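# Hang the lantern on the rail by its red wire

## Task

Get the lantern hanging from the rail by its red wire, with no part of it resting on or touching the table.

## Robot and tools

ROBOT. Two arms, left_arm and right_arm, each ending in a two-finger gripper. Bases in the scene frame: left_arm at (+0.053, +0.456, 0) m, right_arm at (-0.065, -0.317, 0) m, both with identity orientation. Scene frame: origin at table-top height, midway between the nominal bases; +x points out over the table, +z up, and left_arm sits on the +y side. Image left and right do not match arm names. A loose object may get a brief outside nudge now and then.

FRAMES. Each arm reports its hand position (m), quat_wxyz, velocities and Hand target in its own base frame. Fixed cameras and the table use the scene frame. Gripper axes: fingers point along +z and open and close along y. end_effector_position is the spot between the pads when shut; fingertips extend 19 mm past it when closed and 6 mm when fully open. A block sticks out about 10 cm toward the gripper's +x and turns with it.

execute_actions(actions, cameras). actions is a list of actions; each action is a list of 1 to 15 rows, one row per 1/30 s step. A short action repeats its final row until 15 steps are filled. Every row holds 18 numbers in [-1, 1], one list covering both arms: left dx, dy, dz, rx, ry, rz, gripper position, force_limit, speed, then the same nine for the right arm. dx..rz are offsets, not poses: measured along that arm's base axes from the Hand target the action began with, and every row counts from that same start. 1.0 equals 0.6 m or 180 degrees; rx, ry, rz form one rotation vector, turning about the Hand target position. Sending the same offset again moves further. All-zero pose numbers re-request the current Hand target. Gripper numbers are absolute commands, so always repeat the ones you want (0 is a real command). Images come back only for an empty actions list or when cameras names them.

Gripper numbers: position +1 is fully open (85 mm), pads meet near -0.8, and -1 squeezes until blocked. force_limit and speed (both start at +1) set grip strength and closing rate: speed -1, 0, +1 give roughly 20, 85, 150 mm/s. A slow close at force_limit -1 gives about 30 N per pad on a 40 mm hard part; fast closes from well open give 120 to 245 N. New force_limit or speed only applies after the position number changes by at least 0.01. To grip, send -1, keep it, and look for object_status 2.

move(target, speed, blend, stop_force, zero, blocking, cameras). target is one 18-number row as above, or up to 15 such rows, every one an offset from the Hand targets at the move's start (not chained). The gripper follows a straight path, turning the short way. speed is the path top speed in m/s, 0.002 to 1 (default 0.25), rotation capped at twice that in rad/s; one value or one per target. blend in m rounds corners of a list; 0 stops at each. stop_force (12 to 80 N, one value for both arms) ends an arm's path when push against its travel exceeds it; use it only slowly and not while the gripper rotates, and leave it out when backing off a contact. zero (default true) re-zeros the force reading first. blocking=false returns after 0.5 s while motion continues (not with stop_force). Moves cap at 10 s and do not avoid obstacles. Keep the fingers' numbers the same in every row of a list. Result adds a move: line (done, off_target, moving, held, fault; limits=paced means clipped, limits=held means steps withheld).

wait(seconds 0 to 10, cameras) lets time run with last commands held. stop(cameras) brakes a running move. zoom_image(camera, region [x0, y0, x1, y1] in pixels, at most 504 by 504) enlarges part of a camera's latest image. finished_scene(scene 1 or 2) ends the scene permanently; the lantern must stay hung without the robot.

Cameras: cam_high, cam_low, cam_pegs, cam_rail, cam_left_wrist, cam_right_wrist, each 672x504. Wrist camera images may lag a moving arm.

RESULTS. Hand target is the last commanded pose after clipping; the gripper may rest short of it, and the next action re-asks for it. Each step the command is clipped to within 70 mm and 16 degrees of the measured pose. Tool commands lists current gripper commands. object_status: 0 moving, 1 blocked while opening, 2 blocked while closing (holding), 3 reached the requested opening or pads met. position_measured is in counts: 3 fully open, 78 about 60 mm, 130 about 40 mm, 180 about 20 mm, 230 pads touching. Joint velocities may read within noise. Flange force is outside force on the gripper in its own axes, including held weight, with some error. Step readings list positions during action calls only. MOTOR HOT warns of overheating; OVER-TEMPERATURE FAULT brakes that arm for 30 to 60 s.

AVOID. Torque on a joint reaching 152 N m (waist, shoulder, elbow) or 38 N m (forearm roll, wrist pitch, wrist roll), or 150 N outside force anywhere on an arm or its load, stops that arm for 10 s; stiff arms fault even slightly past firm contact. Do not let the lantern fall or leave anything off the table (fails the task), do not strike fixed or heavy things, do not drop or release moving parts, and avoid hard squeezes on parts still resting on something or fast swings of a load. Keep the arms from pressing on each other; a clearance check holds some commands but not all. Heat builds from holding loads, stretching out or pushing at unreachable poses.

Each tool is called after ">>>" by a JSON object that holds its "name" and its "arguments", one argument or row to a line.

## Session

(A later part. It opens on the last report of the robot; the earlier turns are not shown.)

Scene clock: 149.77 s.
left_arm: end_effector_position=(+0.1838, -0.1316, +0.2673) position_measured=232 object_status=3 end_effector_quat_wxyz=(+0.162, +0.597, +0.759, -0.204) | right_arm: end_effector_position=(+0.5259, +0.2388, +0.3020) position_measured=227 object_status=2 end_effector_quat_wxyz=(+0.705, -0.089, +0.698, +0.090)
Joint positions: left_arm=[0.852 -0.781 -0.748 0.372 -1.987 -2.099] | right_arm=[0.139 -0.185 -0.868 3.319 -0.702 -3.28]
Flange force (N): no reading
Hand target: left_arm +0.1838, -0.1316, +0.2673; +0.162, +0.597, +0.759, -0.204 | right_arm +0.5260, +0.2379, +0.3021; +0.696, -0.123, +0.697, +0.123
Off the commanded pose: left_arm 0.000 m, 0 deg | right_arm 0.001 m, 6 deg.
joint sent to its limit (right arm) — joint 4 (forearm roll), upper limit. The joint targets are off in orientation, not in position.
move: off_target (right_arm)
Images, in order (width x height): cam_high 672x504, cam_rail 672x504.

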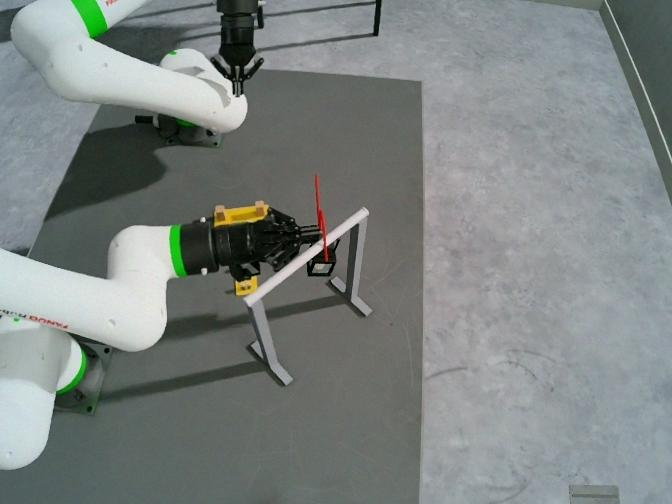

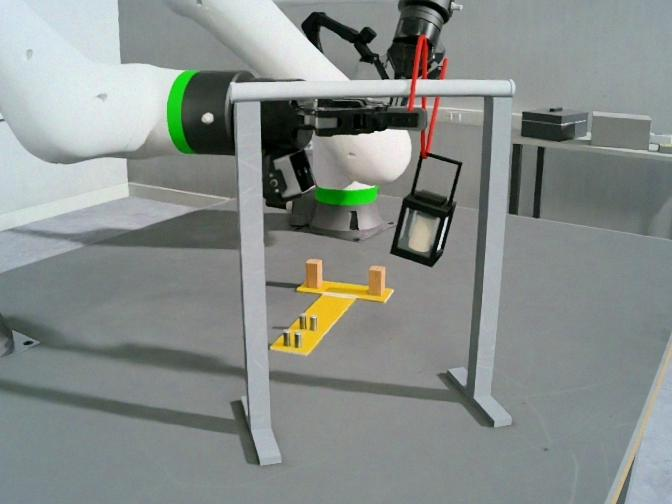

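>>> {"name": "move", "arguments": {
  "target": [
    [0,0,0,0,0,0,-1,1,0,0.0133,-0.0117,-0.0417,0,0,0,-1,0.3,-0.5],
    [0,0,0,0,0,0,-1,1,0,0.0133,-0.0117,-0.058,0,0,0,-1,0.3,-0.5]
  ],
  "speed": [0.05,0.02],
  "cameras": ["cam_rail","cam_high"]
}}

>>> {"name": "zoom_image", "arguments": {
  "camera": "cam_rail",
  "region": [360, 20, 500, 200]
}}

>>> {"name": "zoom_image", "arguments": {
  "camera": "cam_high",
  "region": [280, 190, 370, 290]
}}

Scene clock: 154.50 s.
left_arm: end_effector_position=(+0.1838, -0.1316, +0.2673) position_measured=232 object_status=3 end_effector_quat_wxyz=(+0.162, +0.597, +0.759, -0.204) | right_arm: end_effector_position=(+0.5339, +0.2317, +0.2672) position_measured=227 object_status=2 end_effector_quat_wxyz=(+0.705, -0.086, +0.698, +0.088)
Joint positions: left_arm=[0.852 -0.781 -0.748 0.372 -1.987 -2.099] | right_arm=[0.115 -0.071 -0.891 3.319 -0.839 -3.263]
Joint velocities: left_arm=[within noise] | right_arm=[0 0.002 0 0 -0.005 0]
Flange force (N): left_arm=no reading | right_arm=[-4.5 0.7 7.8]
Hand target: left_arm +0.1838, -0.1316, +0.2673; +0.162, +0.597, +0.759, -0.204 | right_arm +0.5340, +0.2309, +0.2673; +0.696, -0.123, +0.697, +0.123
Off the commanded pose: left_arm 0.000 m, 0 deg | right_arm 0.001 m, 6 deg.
joint sent to its limit (right arm) — joint 4 (forearm roll), upper limit. The joint targets are off in orientation, not in position.
move: off_target (right_arm)
Images, in order (width x height): cam_high 672x504, cam_rail 672x504.

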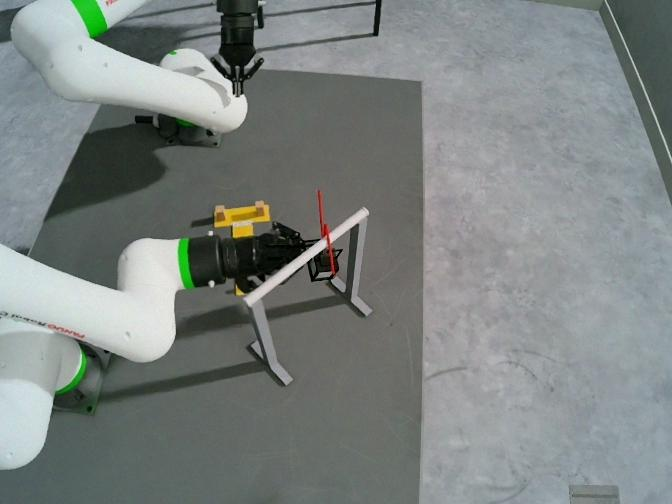

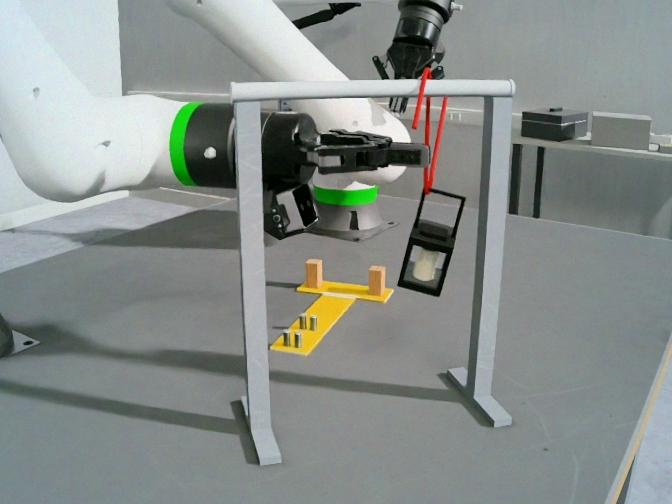

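Scaled by 2.800 from the camera's 672x504 image, which has a finer 960x720 frame.

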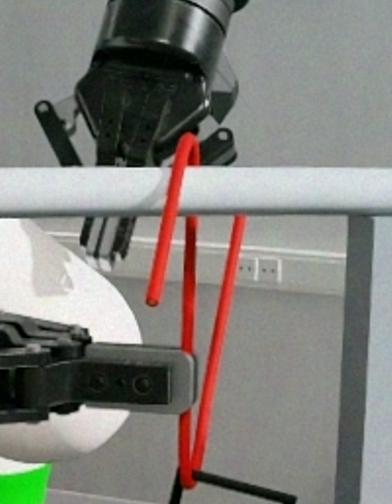

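Scaled by 5.040 from the camera's 672x504 image, which has a finer 960x720 frame.

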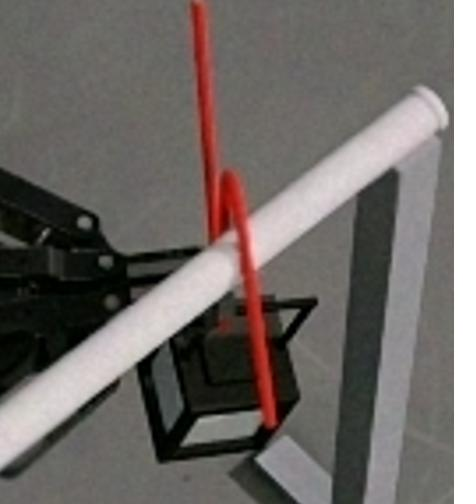

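>>> {"name": "move", "arguments": {
  "target": [
    [0,0,0,0,0,0,-1,1,0,0.003,-0.003,-0.0165,0,0,0,-1,0.3,-0.5]
  ],
  "speed": 0.02,
  "cameras": ["cam_rail","cam_high"]
}}

>>> {"name": "zoom_image", "arguments": {
  "camera": "cam_rail",
  "region": [360, 20, 500, 200]
}}

>>> {"name": "zoom_image", "arguments": {
  "camera": "cam_high",
  "region": [280, 190, 370, 290]
}}

Scene clock: 157.97 s.
left_arm: end_effector_position=(+0.1838, -0.1316, +0.2673) position_measured=232 object_status=3 end_effector_quat_wxyz=(+0.162, +0.597, +0.759, -0.204) | right_arm: end_effector_position=(+0.5357, +0.2299, +0.2573) position_measured=227 object_status=2 end_effector_quat_wxyz=(+0.705, -0.086, +0.698, +0.087)
Joint positions: left_arm=[0.852 -0.781 -0.748 0.372 -1.987 -2.099] | right_arm=[0.109 -0.038 -0.897 3.319 -0.877 -3.258]
Flange force (N): left_arm=no reading | right_arm=[1.9 3.4 15.3]
Hand target: left_arm +0.1838, -0.1316, +0.2673; +0.162, +0.597, +0.759, -0.204 | right_arm +0.5358, +0.2291, +0.2574; +0.696, -0.123, +0.697, +0.123
Off the commanded pose: left_arm 0.000 m, 0 deg | right_arm 0.001 m, 6 deg.
joint sent to its limit (right arm) — joint 4 (forearm roll), upper limit. The joint targets are off in orientation, not in position.
move: off_target (right_arm)
Images, in order (width x height): cam_high 672x504, cam_rail 672x504.

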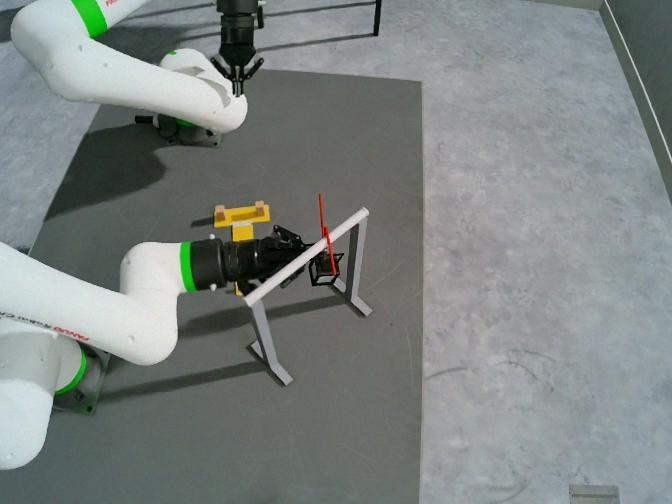

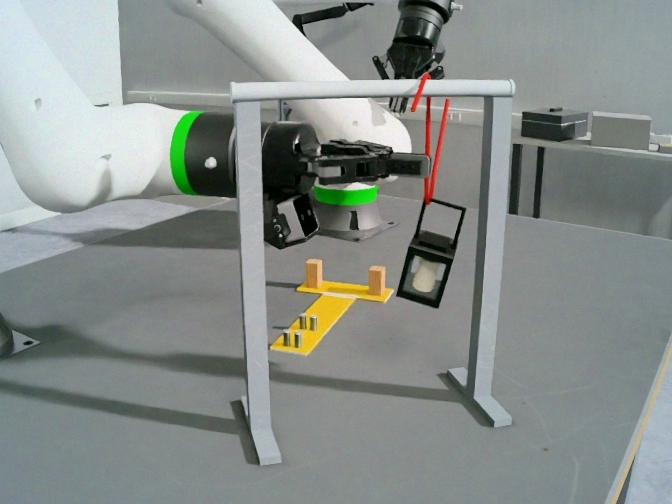

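Scaled by 2.800 from the camera's 672x504 image, which has a finer 960x720 frame.

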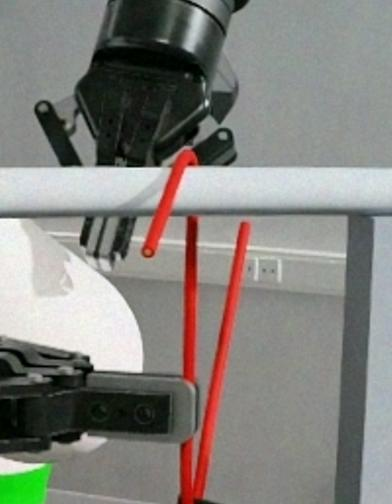

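Scaled by 5.040 from the camera's 672x504 image, which has a finer 960x720 frame.

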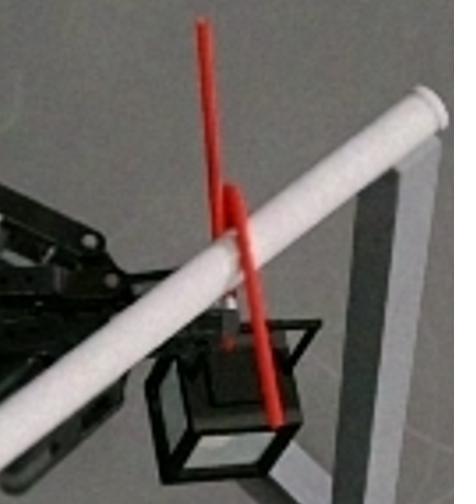

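>>> {"name": "move", "arguments": {
  "target": [0,0,0,0,0,0,-1,1,0,0,0,-0.003,0,0,0,-1,0.3,-0.5],
  "speed": 0.02
}}

>>> {"name": "move", "arguments": {
  "target": [0,0,0,0,0,0,-1,1,0,0,0,0,0,0,0,-0.7,0.3,-1],
  "cameras": ["cam_rail","cam_high"]
}}

>>> {"name": "zoom_image", "arguments": {
  "camera": "cam_rail",
  "region": [360, 20, 500, 200]
}}

>>> {"name": "zoom_image", "arguments": {
  "camera": "cam_high",
  "region": [280, 190, 370, 290]
}}

Scene clock: 161.47 s.
left_arm: end_effector_position=(+0.1838, -0.1316, +0.2673) position_measured=232 object_status=3 end_effector_quat_wxyz=(+0.162, +0.597, +0.759, -0.204) | right_arm: end_effector_position=(+0.5357, +0.2299, +0.2555) position_measured=227 object_status=2 end_effector_quat_wxyz=(+0.705, -0.086, +0.698, +0.087)
Joint positions: left_arm=[0.852 -0.781 -0.748 0.372 -1.987 -2.099] | right_arm=[0.108 -0.032 -0.898 3.319 -0.885 -3.257]
Flange force (N): left_arm=no reading | right_arm=[-4.5 1.9 10.4]
Hand target: left_arm +0.1838, -0.1316, +0.2673; +0.162, +0.597, +0.759, -0.204 | right_arm +0.5358, +0.2291, +0.2556; +0.696, -0.123, +0.697, +0.123
Off the commanded pose: left_arm 0.000 m, 0 deg | right_arm 0.001 m, 6 deg.
joint sent to its limit (right arm) — joint 4 (forearm roll), upper limit. The joint targets are off in orientation, not in position.
move: off_target (right_arm)

Scene clock: 161.97 s.
left_arm: end_effector_position=(+0.1838, -0.1316, +0.2673) position_measured=232 object_status=3 end_effector_quat_wxyz=(+0.162, +0.597, +0.759, -0.204) | right_arm: end_effector_position=(+0.5357, +0.2299, +0.2554) position_measured=217 object_status=3 end_effector_quat_wxyz=(+0.705, -0.086, +0.698, +0.087)
Joint positions: left_arm=[0.852 -0.781 -0.748 0.372 -1.987 -2.099] | right_arm=[0.108 -0.031 -0.898 3.319 -0.885 -3.257]
Flange force (N): left_arm=no reading | right_arm=[4.1 4.6 11.3]
Hand target: left_arm +0.1838, -0.1316, +0.2673; +0.162, +0.597, +0.759, -0.204 | right_arm +0.5358, +0.2291, +0.2556; +0.696, -0.123, +0.697, +0.123
Off the commanded pose: left_arm 0.000 m, 0 deg | right_arm 0.001 m, 6 deg.
joint sent to its limit (right arm) — joint 4 (forearm roll), upper limit. The joint targets are off in orientation, not in position.
move: off_target (right_arm)
Images, in order (width x height): cam_high 672x504, cam_rail 672x504.

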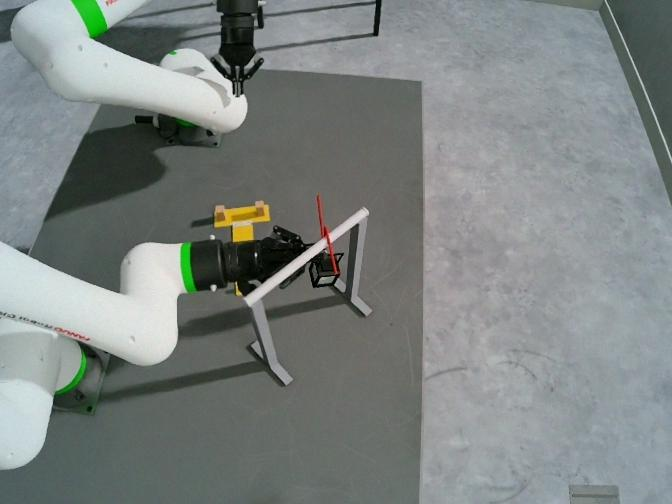

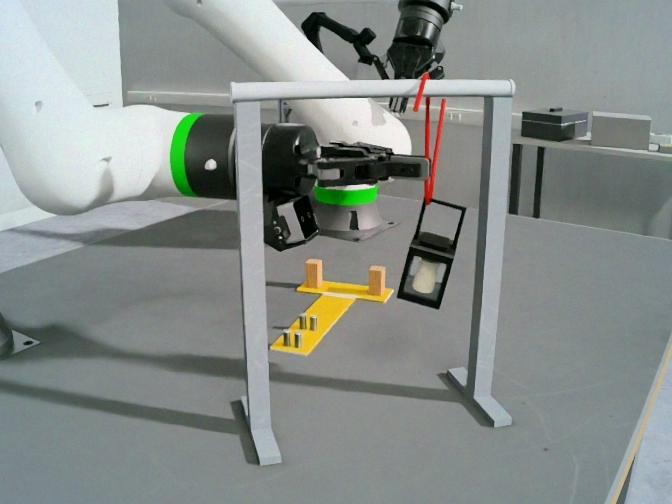

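Scaled by 2.800 from the camera's 672x504 image, which has a finer 960x720 frame.

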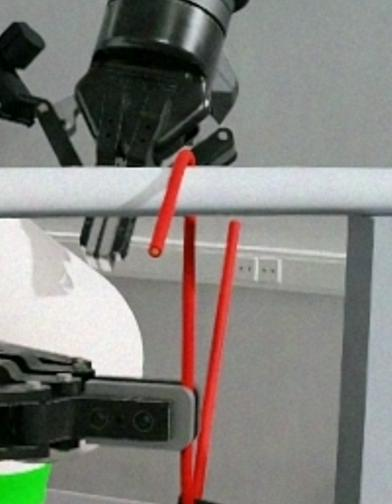

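Scaled by 5.040 from the camera's 672x504 image, which has a finer 960x720 frame.

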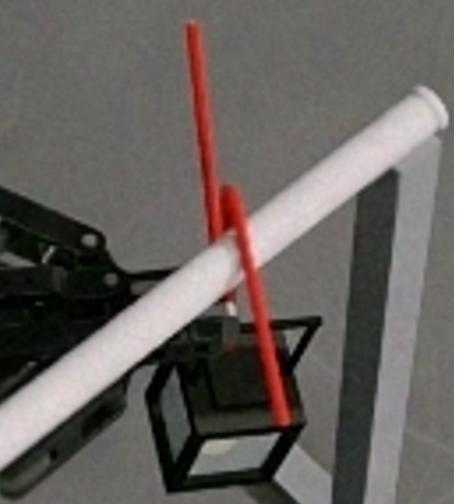

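Held on the rail. Open more and withdraw along −heading.

>>> {"name": "move", "arguments": {
  "target": [
    [0,0,0,0,0,0,-1,1,0,0,0,0,0,0,0,-0.5,0.3,-1],
    [0,0,0,0,0,0,-1,1,0,0,0,0,0,0,0,-0.15,0.3,-1]
  ],
  "cameras": ["cam_rail"]
}}

>>> {"name": "move", "arguments": {
  "target": [0,0,0,0,0,0,-1,1,0,-0.13,-0.035,0,0,0,0,-0.15,0.3,-1],
  "speed": 0.06
}}

>>> {"name": "wait", "arguments": {
  "seconds": 2,
  "cameras": ["cam_rail","cam_high"]
}}

Scene clock: 164.30 s.
left_arm: end_effector_position=(+0.1838, -0.1316, +0.2673) position_measured=232 object_status=3 end_effector_quat_wxyz=(+0.162, +0.597, +0.759, -0.204) | right_arm: end_effector_position=(+0.5357, +0.2299, +0.2555) position_measured=148 object_status=0 end_effector_quat_wxyz=(+0.705, -0.086, +0.698, +0.087)
Joint positions: left_arm=[0.852 -0.781 -0.748 0.372 -1.987 -2.099] | right_arm=[0.108 -0.032 -0.898 3.319 -0.885 -3.257]
Flange force (N): left_arm=no reading | right_arm=[5.1 6.0 10.8]
Hand target: left_arm +0.1838, -0.1316, +0.2673; +0.162, +0.597, +0.759, -0.204 | right_arm +0.5358, +0.2291, +0.2556; +0.696, -0.123, +0.697, +0.123
Off the commanded pose: left_arm 0.000 m, 0 deg | right_arm 0.001 m, 6 deg.
joint sent to its limit (right arm) — joint 4 (forearm roll), upper limit. The joint targets are off in orientation, not in position.
move: off_target (right_arm); target 2's new numbers were sent with right_arm's hand 0.001 m and 6 deg from that target
Images, in order (width x height): cam_rail 672x504.

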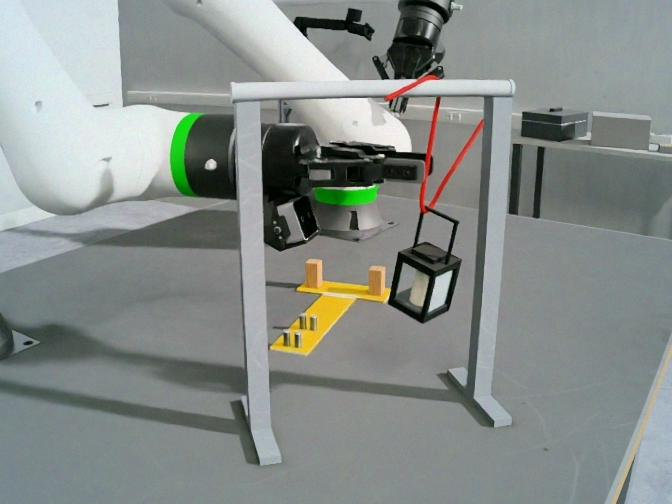

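Scene clock: 166.23 s.
left_arm: end_effector_position=(+0.1838, -0.1316, +0.2673) position_measured=232 object_status=3 end_effector_quat_wxyz=(+0.162, +0.597, +0.759, -0.204) | right_arm: end_effector_position=(+0.4578, +0.2090, +0.2555) position_measured=148 object_status=3 end_effector_quat_wxyz=(+0.708, -0.076, +0.698, +0.078)
Joint positions: left_arm=[0.852 -0.781 -0.748 0.372 -1.987 -2.099] | right_arm=[0.086 -0.285 -1.095 3.319 -0.832 -3.265]
Flange force (N): no reading
Hand target: left_arm +0.1838, -0.1316, +0.2673; +0.162, +0.597, +0.759, -0.204 | right_arm +0.4578, +0.2081, +0.2556; +0.696, -0.123, +0.697, +0.123
Off the commanded pose: left_arm 0.000 m, 0 deg | right_arm 0.001 m, 8 deg.
joint sent to its limit (right arm) — joint 4 (forearm roll), upper limit. The joint targets are off in orientation, not in position.
move: off_target (right_arm)

Scene clock: 168.23 s.
left_arm: end_effector_position=(+0.1838, -0.1316, +0.2673) position_measured=232 object_status=3 end_effector_quat_wxyz=(+0.162, +0.597, +0.759, -0.204) | right_arm: end_effector_position=(+0.4578, +0.2091, +0.2555) position_measured=148 object_status=3 end_effector_quat_wxyz=(+0.708, -0.076, +0.698, +0.078)
Joint positions: left_arm=[0.852 -0.781 -0.748 0.372 -1.987 -2.099] | right_arm=[0.086 -0.285 -1.095 3.319 -0.832 -3.265]
Flange force (N): no reading
Hand target: left_arm +0.1838, -0.1316, +0.2673; +0.162, +0.597, +0.759, -0.204 | right_arm +0.4578, +0.2081, +0.2556; +0.696, -0.123, +0.697, +0.123
Tool commands: left_gripper/position=-1.0 left_gripper/force_limit=+1.0 left_gripper/speed=+0.0 right_gripper/position=-0.15 right_gripper/force_limit=+0.3 right_gripper/speed=-1.0
Off the commanded pose: left_arm 0.000 m, 0 deg | right_arm 0.001 m, 8 deg.
wait: 2.00 s; at rest by 0.17 s
Images, in order (width x height): cam_high 672x504, cam_rail 672x504.

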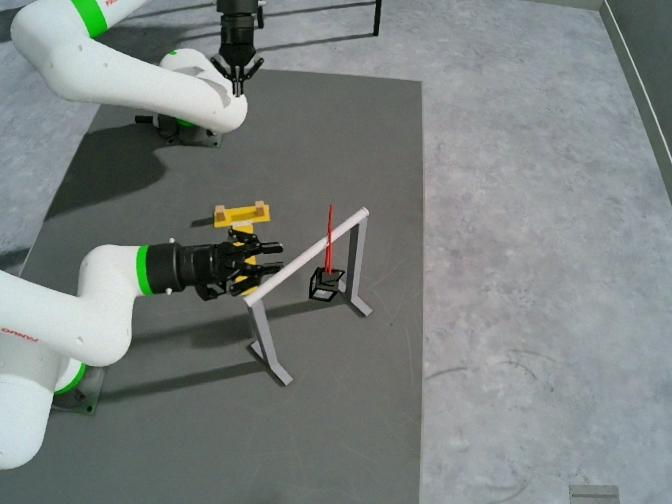

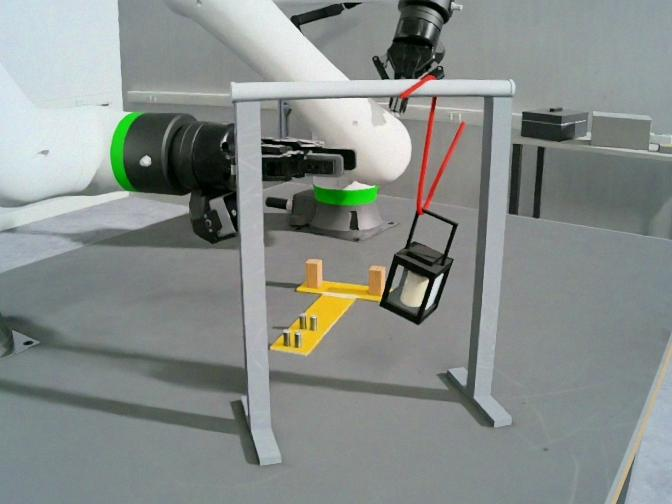

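>>> {"name": "wait", "arguments": {
  "seconds": 2.5,
  "cameras": ["cam_rail"]
}}

>>> {"name": "zoom_image", "arguments": {
  "camera": "cam_rail",
  "region": [340, 50, 520, 340]
}}

Scene clock: 171.07 s.
left_arm: end_effector_position=(+0.1838, -0.1316, +0.2673) position_measured=232 object_status=3 end_effector_quat_wxyz=(+0.162, +0.597, +0.759, -0.204) | right_arm: end_effector_position=(+0.4578, +0.2091, +0.2555) position_measured=148 object_status=3 end_effector_quat_wxyz=(+0.708, -0.076, +0.698, +0.078)
Joint positions: left_arm=[0.852 -0.781 -0.748 0.372 -1.987 -2.099] | right_arm=[0.086 -0.285 -1.095 3.319 -0.832 -3.265]
Flange force (N): no reading
Hand target: left_arm +0.1838, -0.1316, +0.2673; +0.162, +0.597, +0.759, -0.204 | right_arm +0.4578, +0.2081, +0.2556; +0.696, -0.123, +0.697, +0.123
Tool commands: left_gripper/position=-1.0 left_gripper/force_limit=+1.0 left_gripper/speed=+0.0 right_gripper/position=-0.15 right_gripper/force_limit=+0.3 right_gripper/speed=-1.0
Off the commanded pose: left_arm 0.000 m, 0 deg | right_arm 0.001 m, 8 deg.
wait: 2.50 s; at rest from the start
Images, in order (width x height): cam_rail 672x504.

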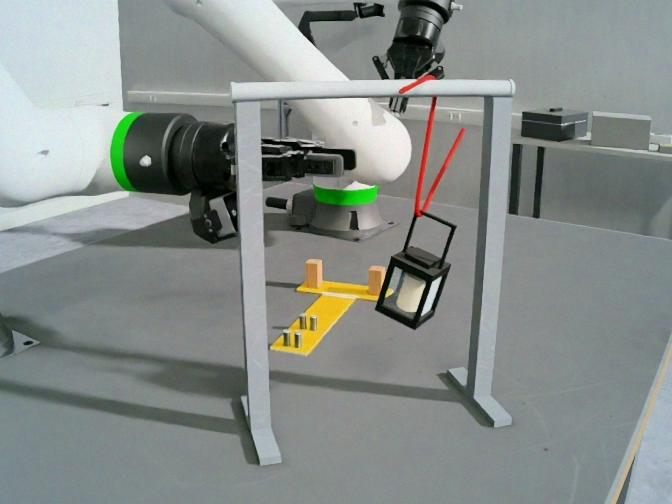

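Scaled by 1.738 from the camera's 672x504 image, which has a finer 960x720 frame.

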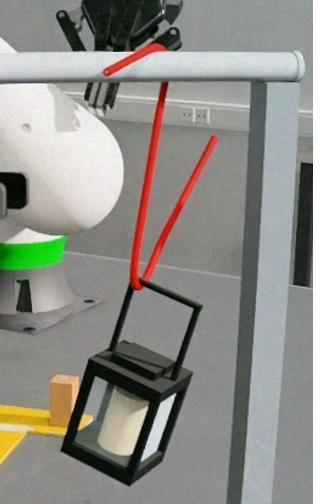

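>>> {"name": "wait", "arguments": {
  "seconds": 4,
  "cameras": ["cam_rail"]
}}

Scene clock: 175.27 s.
left_arm: end_effector_position=(+0.1838, -0.1316, +0.2673) position_measured=232 object_status=3 end_effector_quat_wxyz=(+0.162, +0.597, +0.759, -0.204) | right_arm: end_effector_position=(+0.4578, +0.2091, +0.2555) position_measured=148 object_status=3 end_effector_quat_wxyz=(+0.708, -0.076, +0.698, +0.078)
Joint positions: left_arm=[0.852 -0.781 -0.748 0.372 -1.987 -2.099] | right_arm=[0.086 -0.285 -1.095 3.319 -0.832 -3.265]
Flange force (N): no reading
Hand target: left_arm +0.1838, -0.1316, +0.2673; +0.162, +0.597, +0.759, -0.204 | right_arm +0.4578, +0.2081, +0.2556; +0.696, -0.123, +0.697, +0.123
Tool commands: left_gripper/position=-1.0 left_gripper/force_limit=+1.0 left_gripper/speed=+0.0 right_gripper/position=-0.15 right_gripper/force_limit=+0.3 right_gripper/speed=-1.0
Off the commanded pose: left_arm 0.000 m, 0 deg | right_arm 0.001 m, 8 deg.
wait: 4.00 s; at rest from the start
Images, in order (width x height): cam_rail 672x504.

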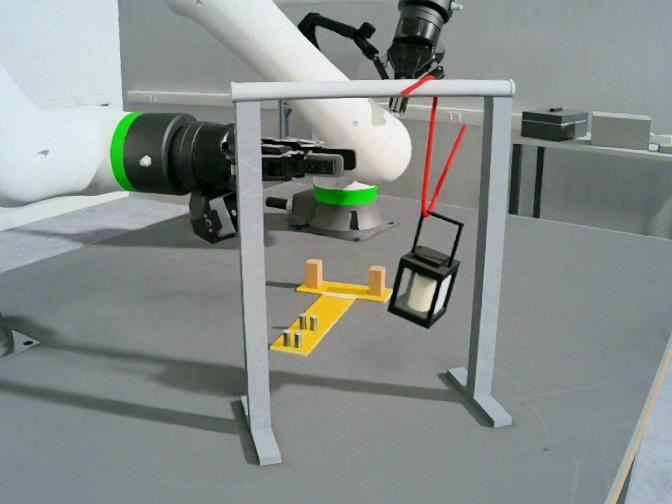

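>>> {"name": "finished_scene", "arguments": {
  "scene": 2
}}

The scene is finished: the task was done.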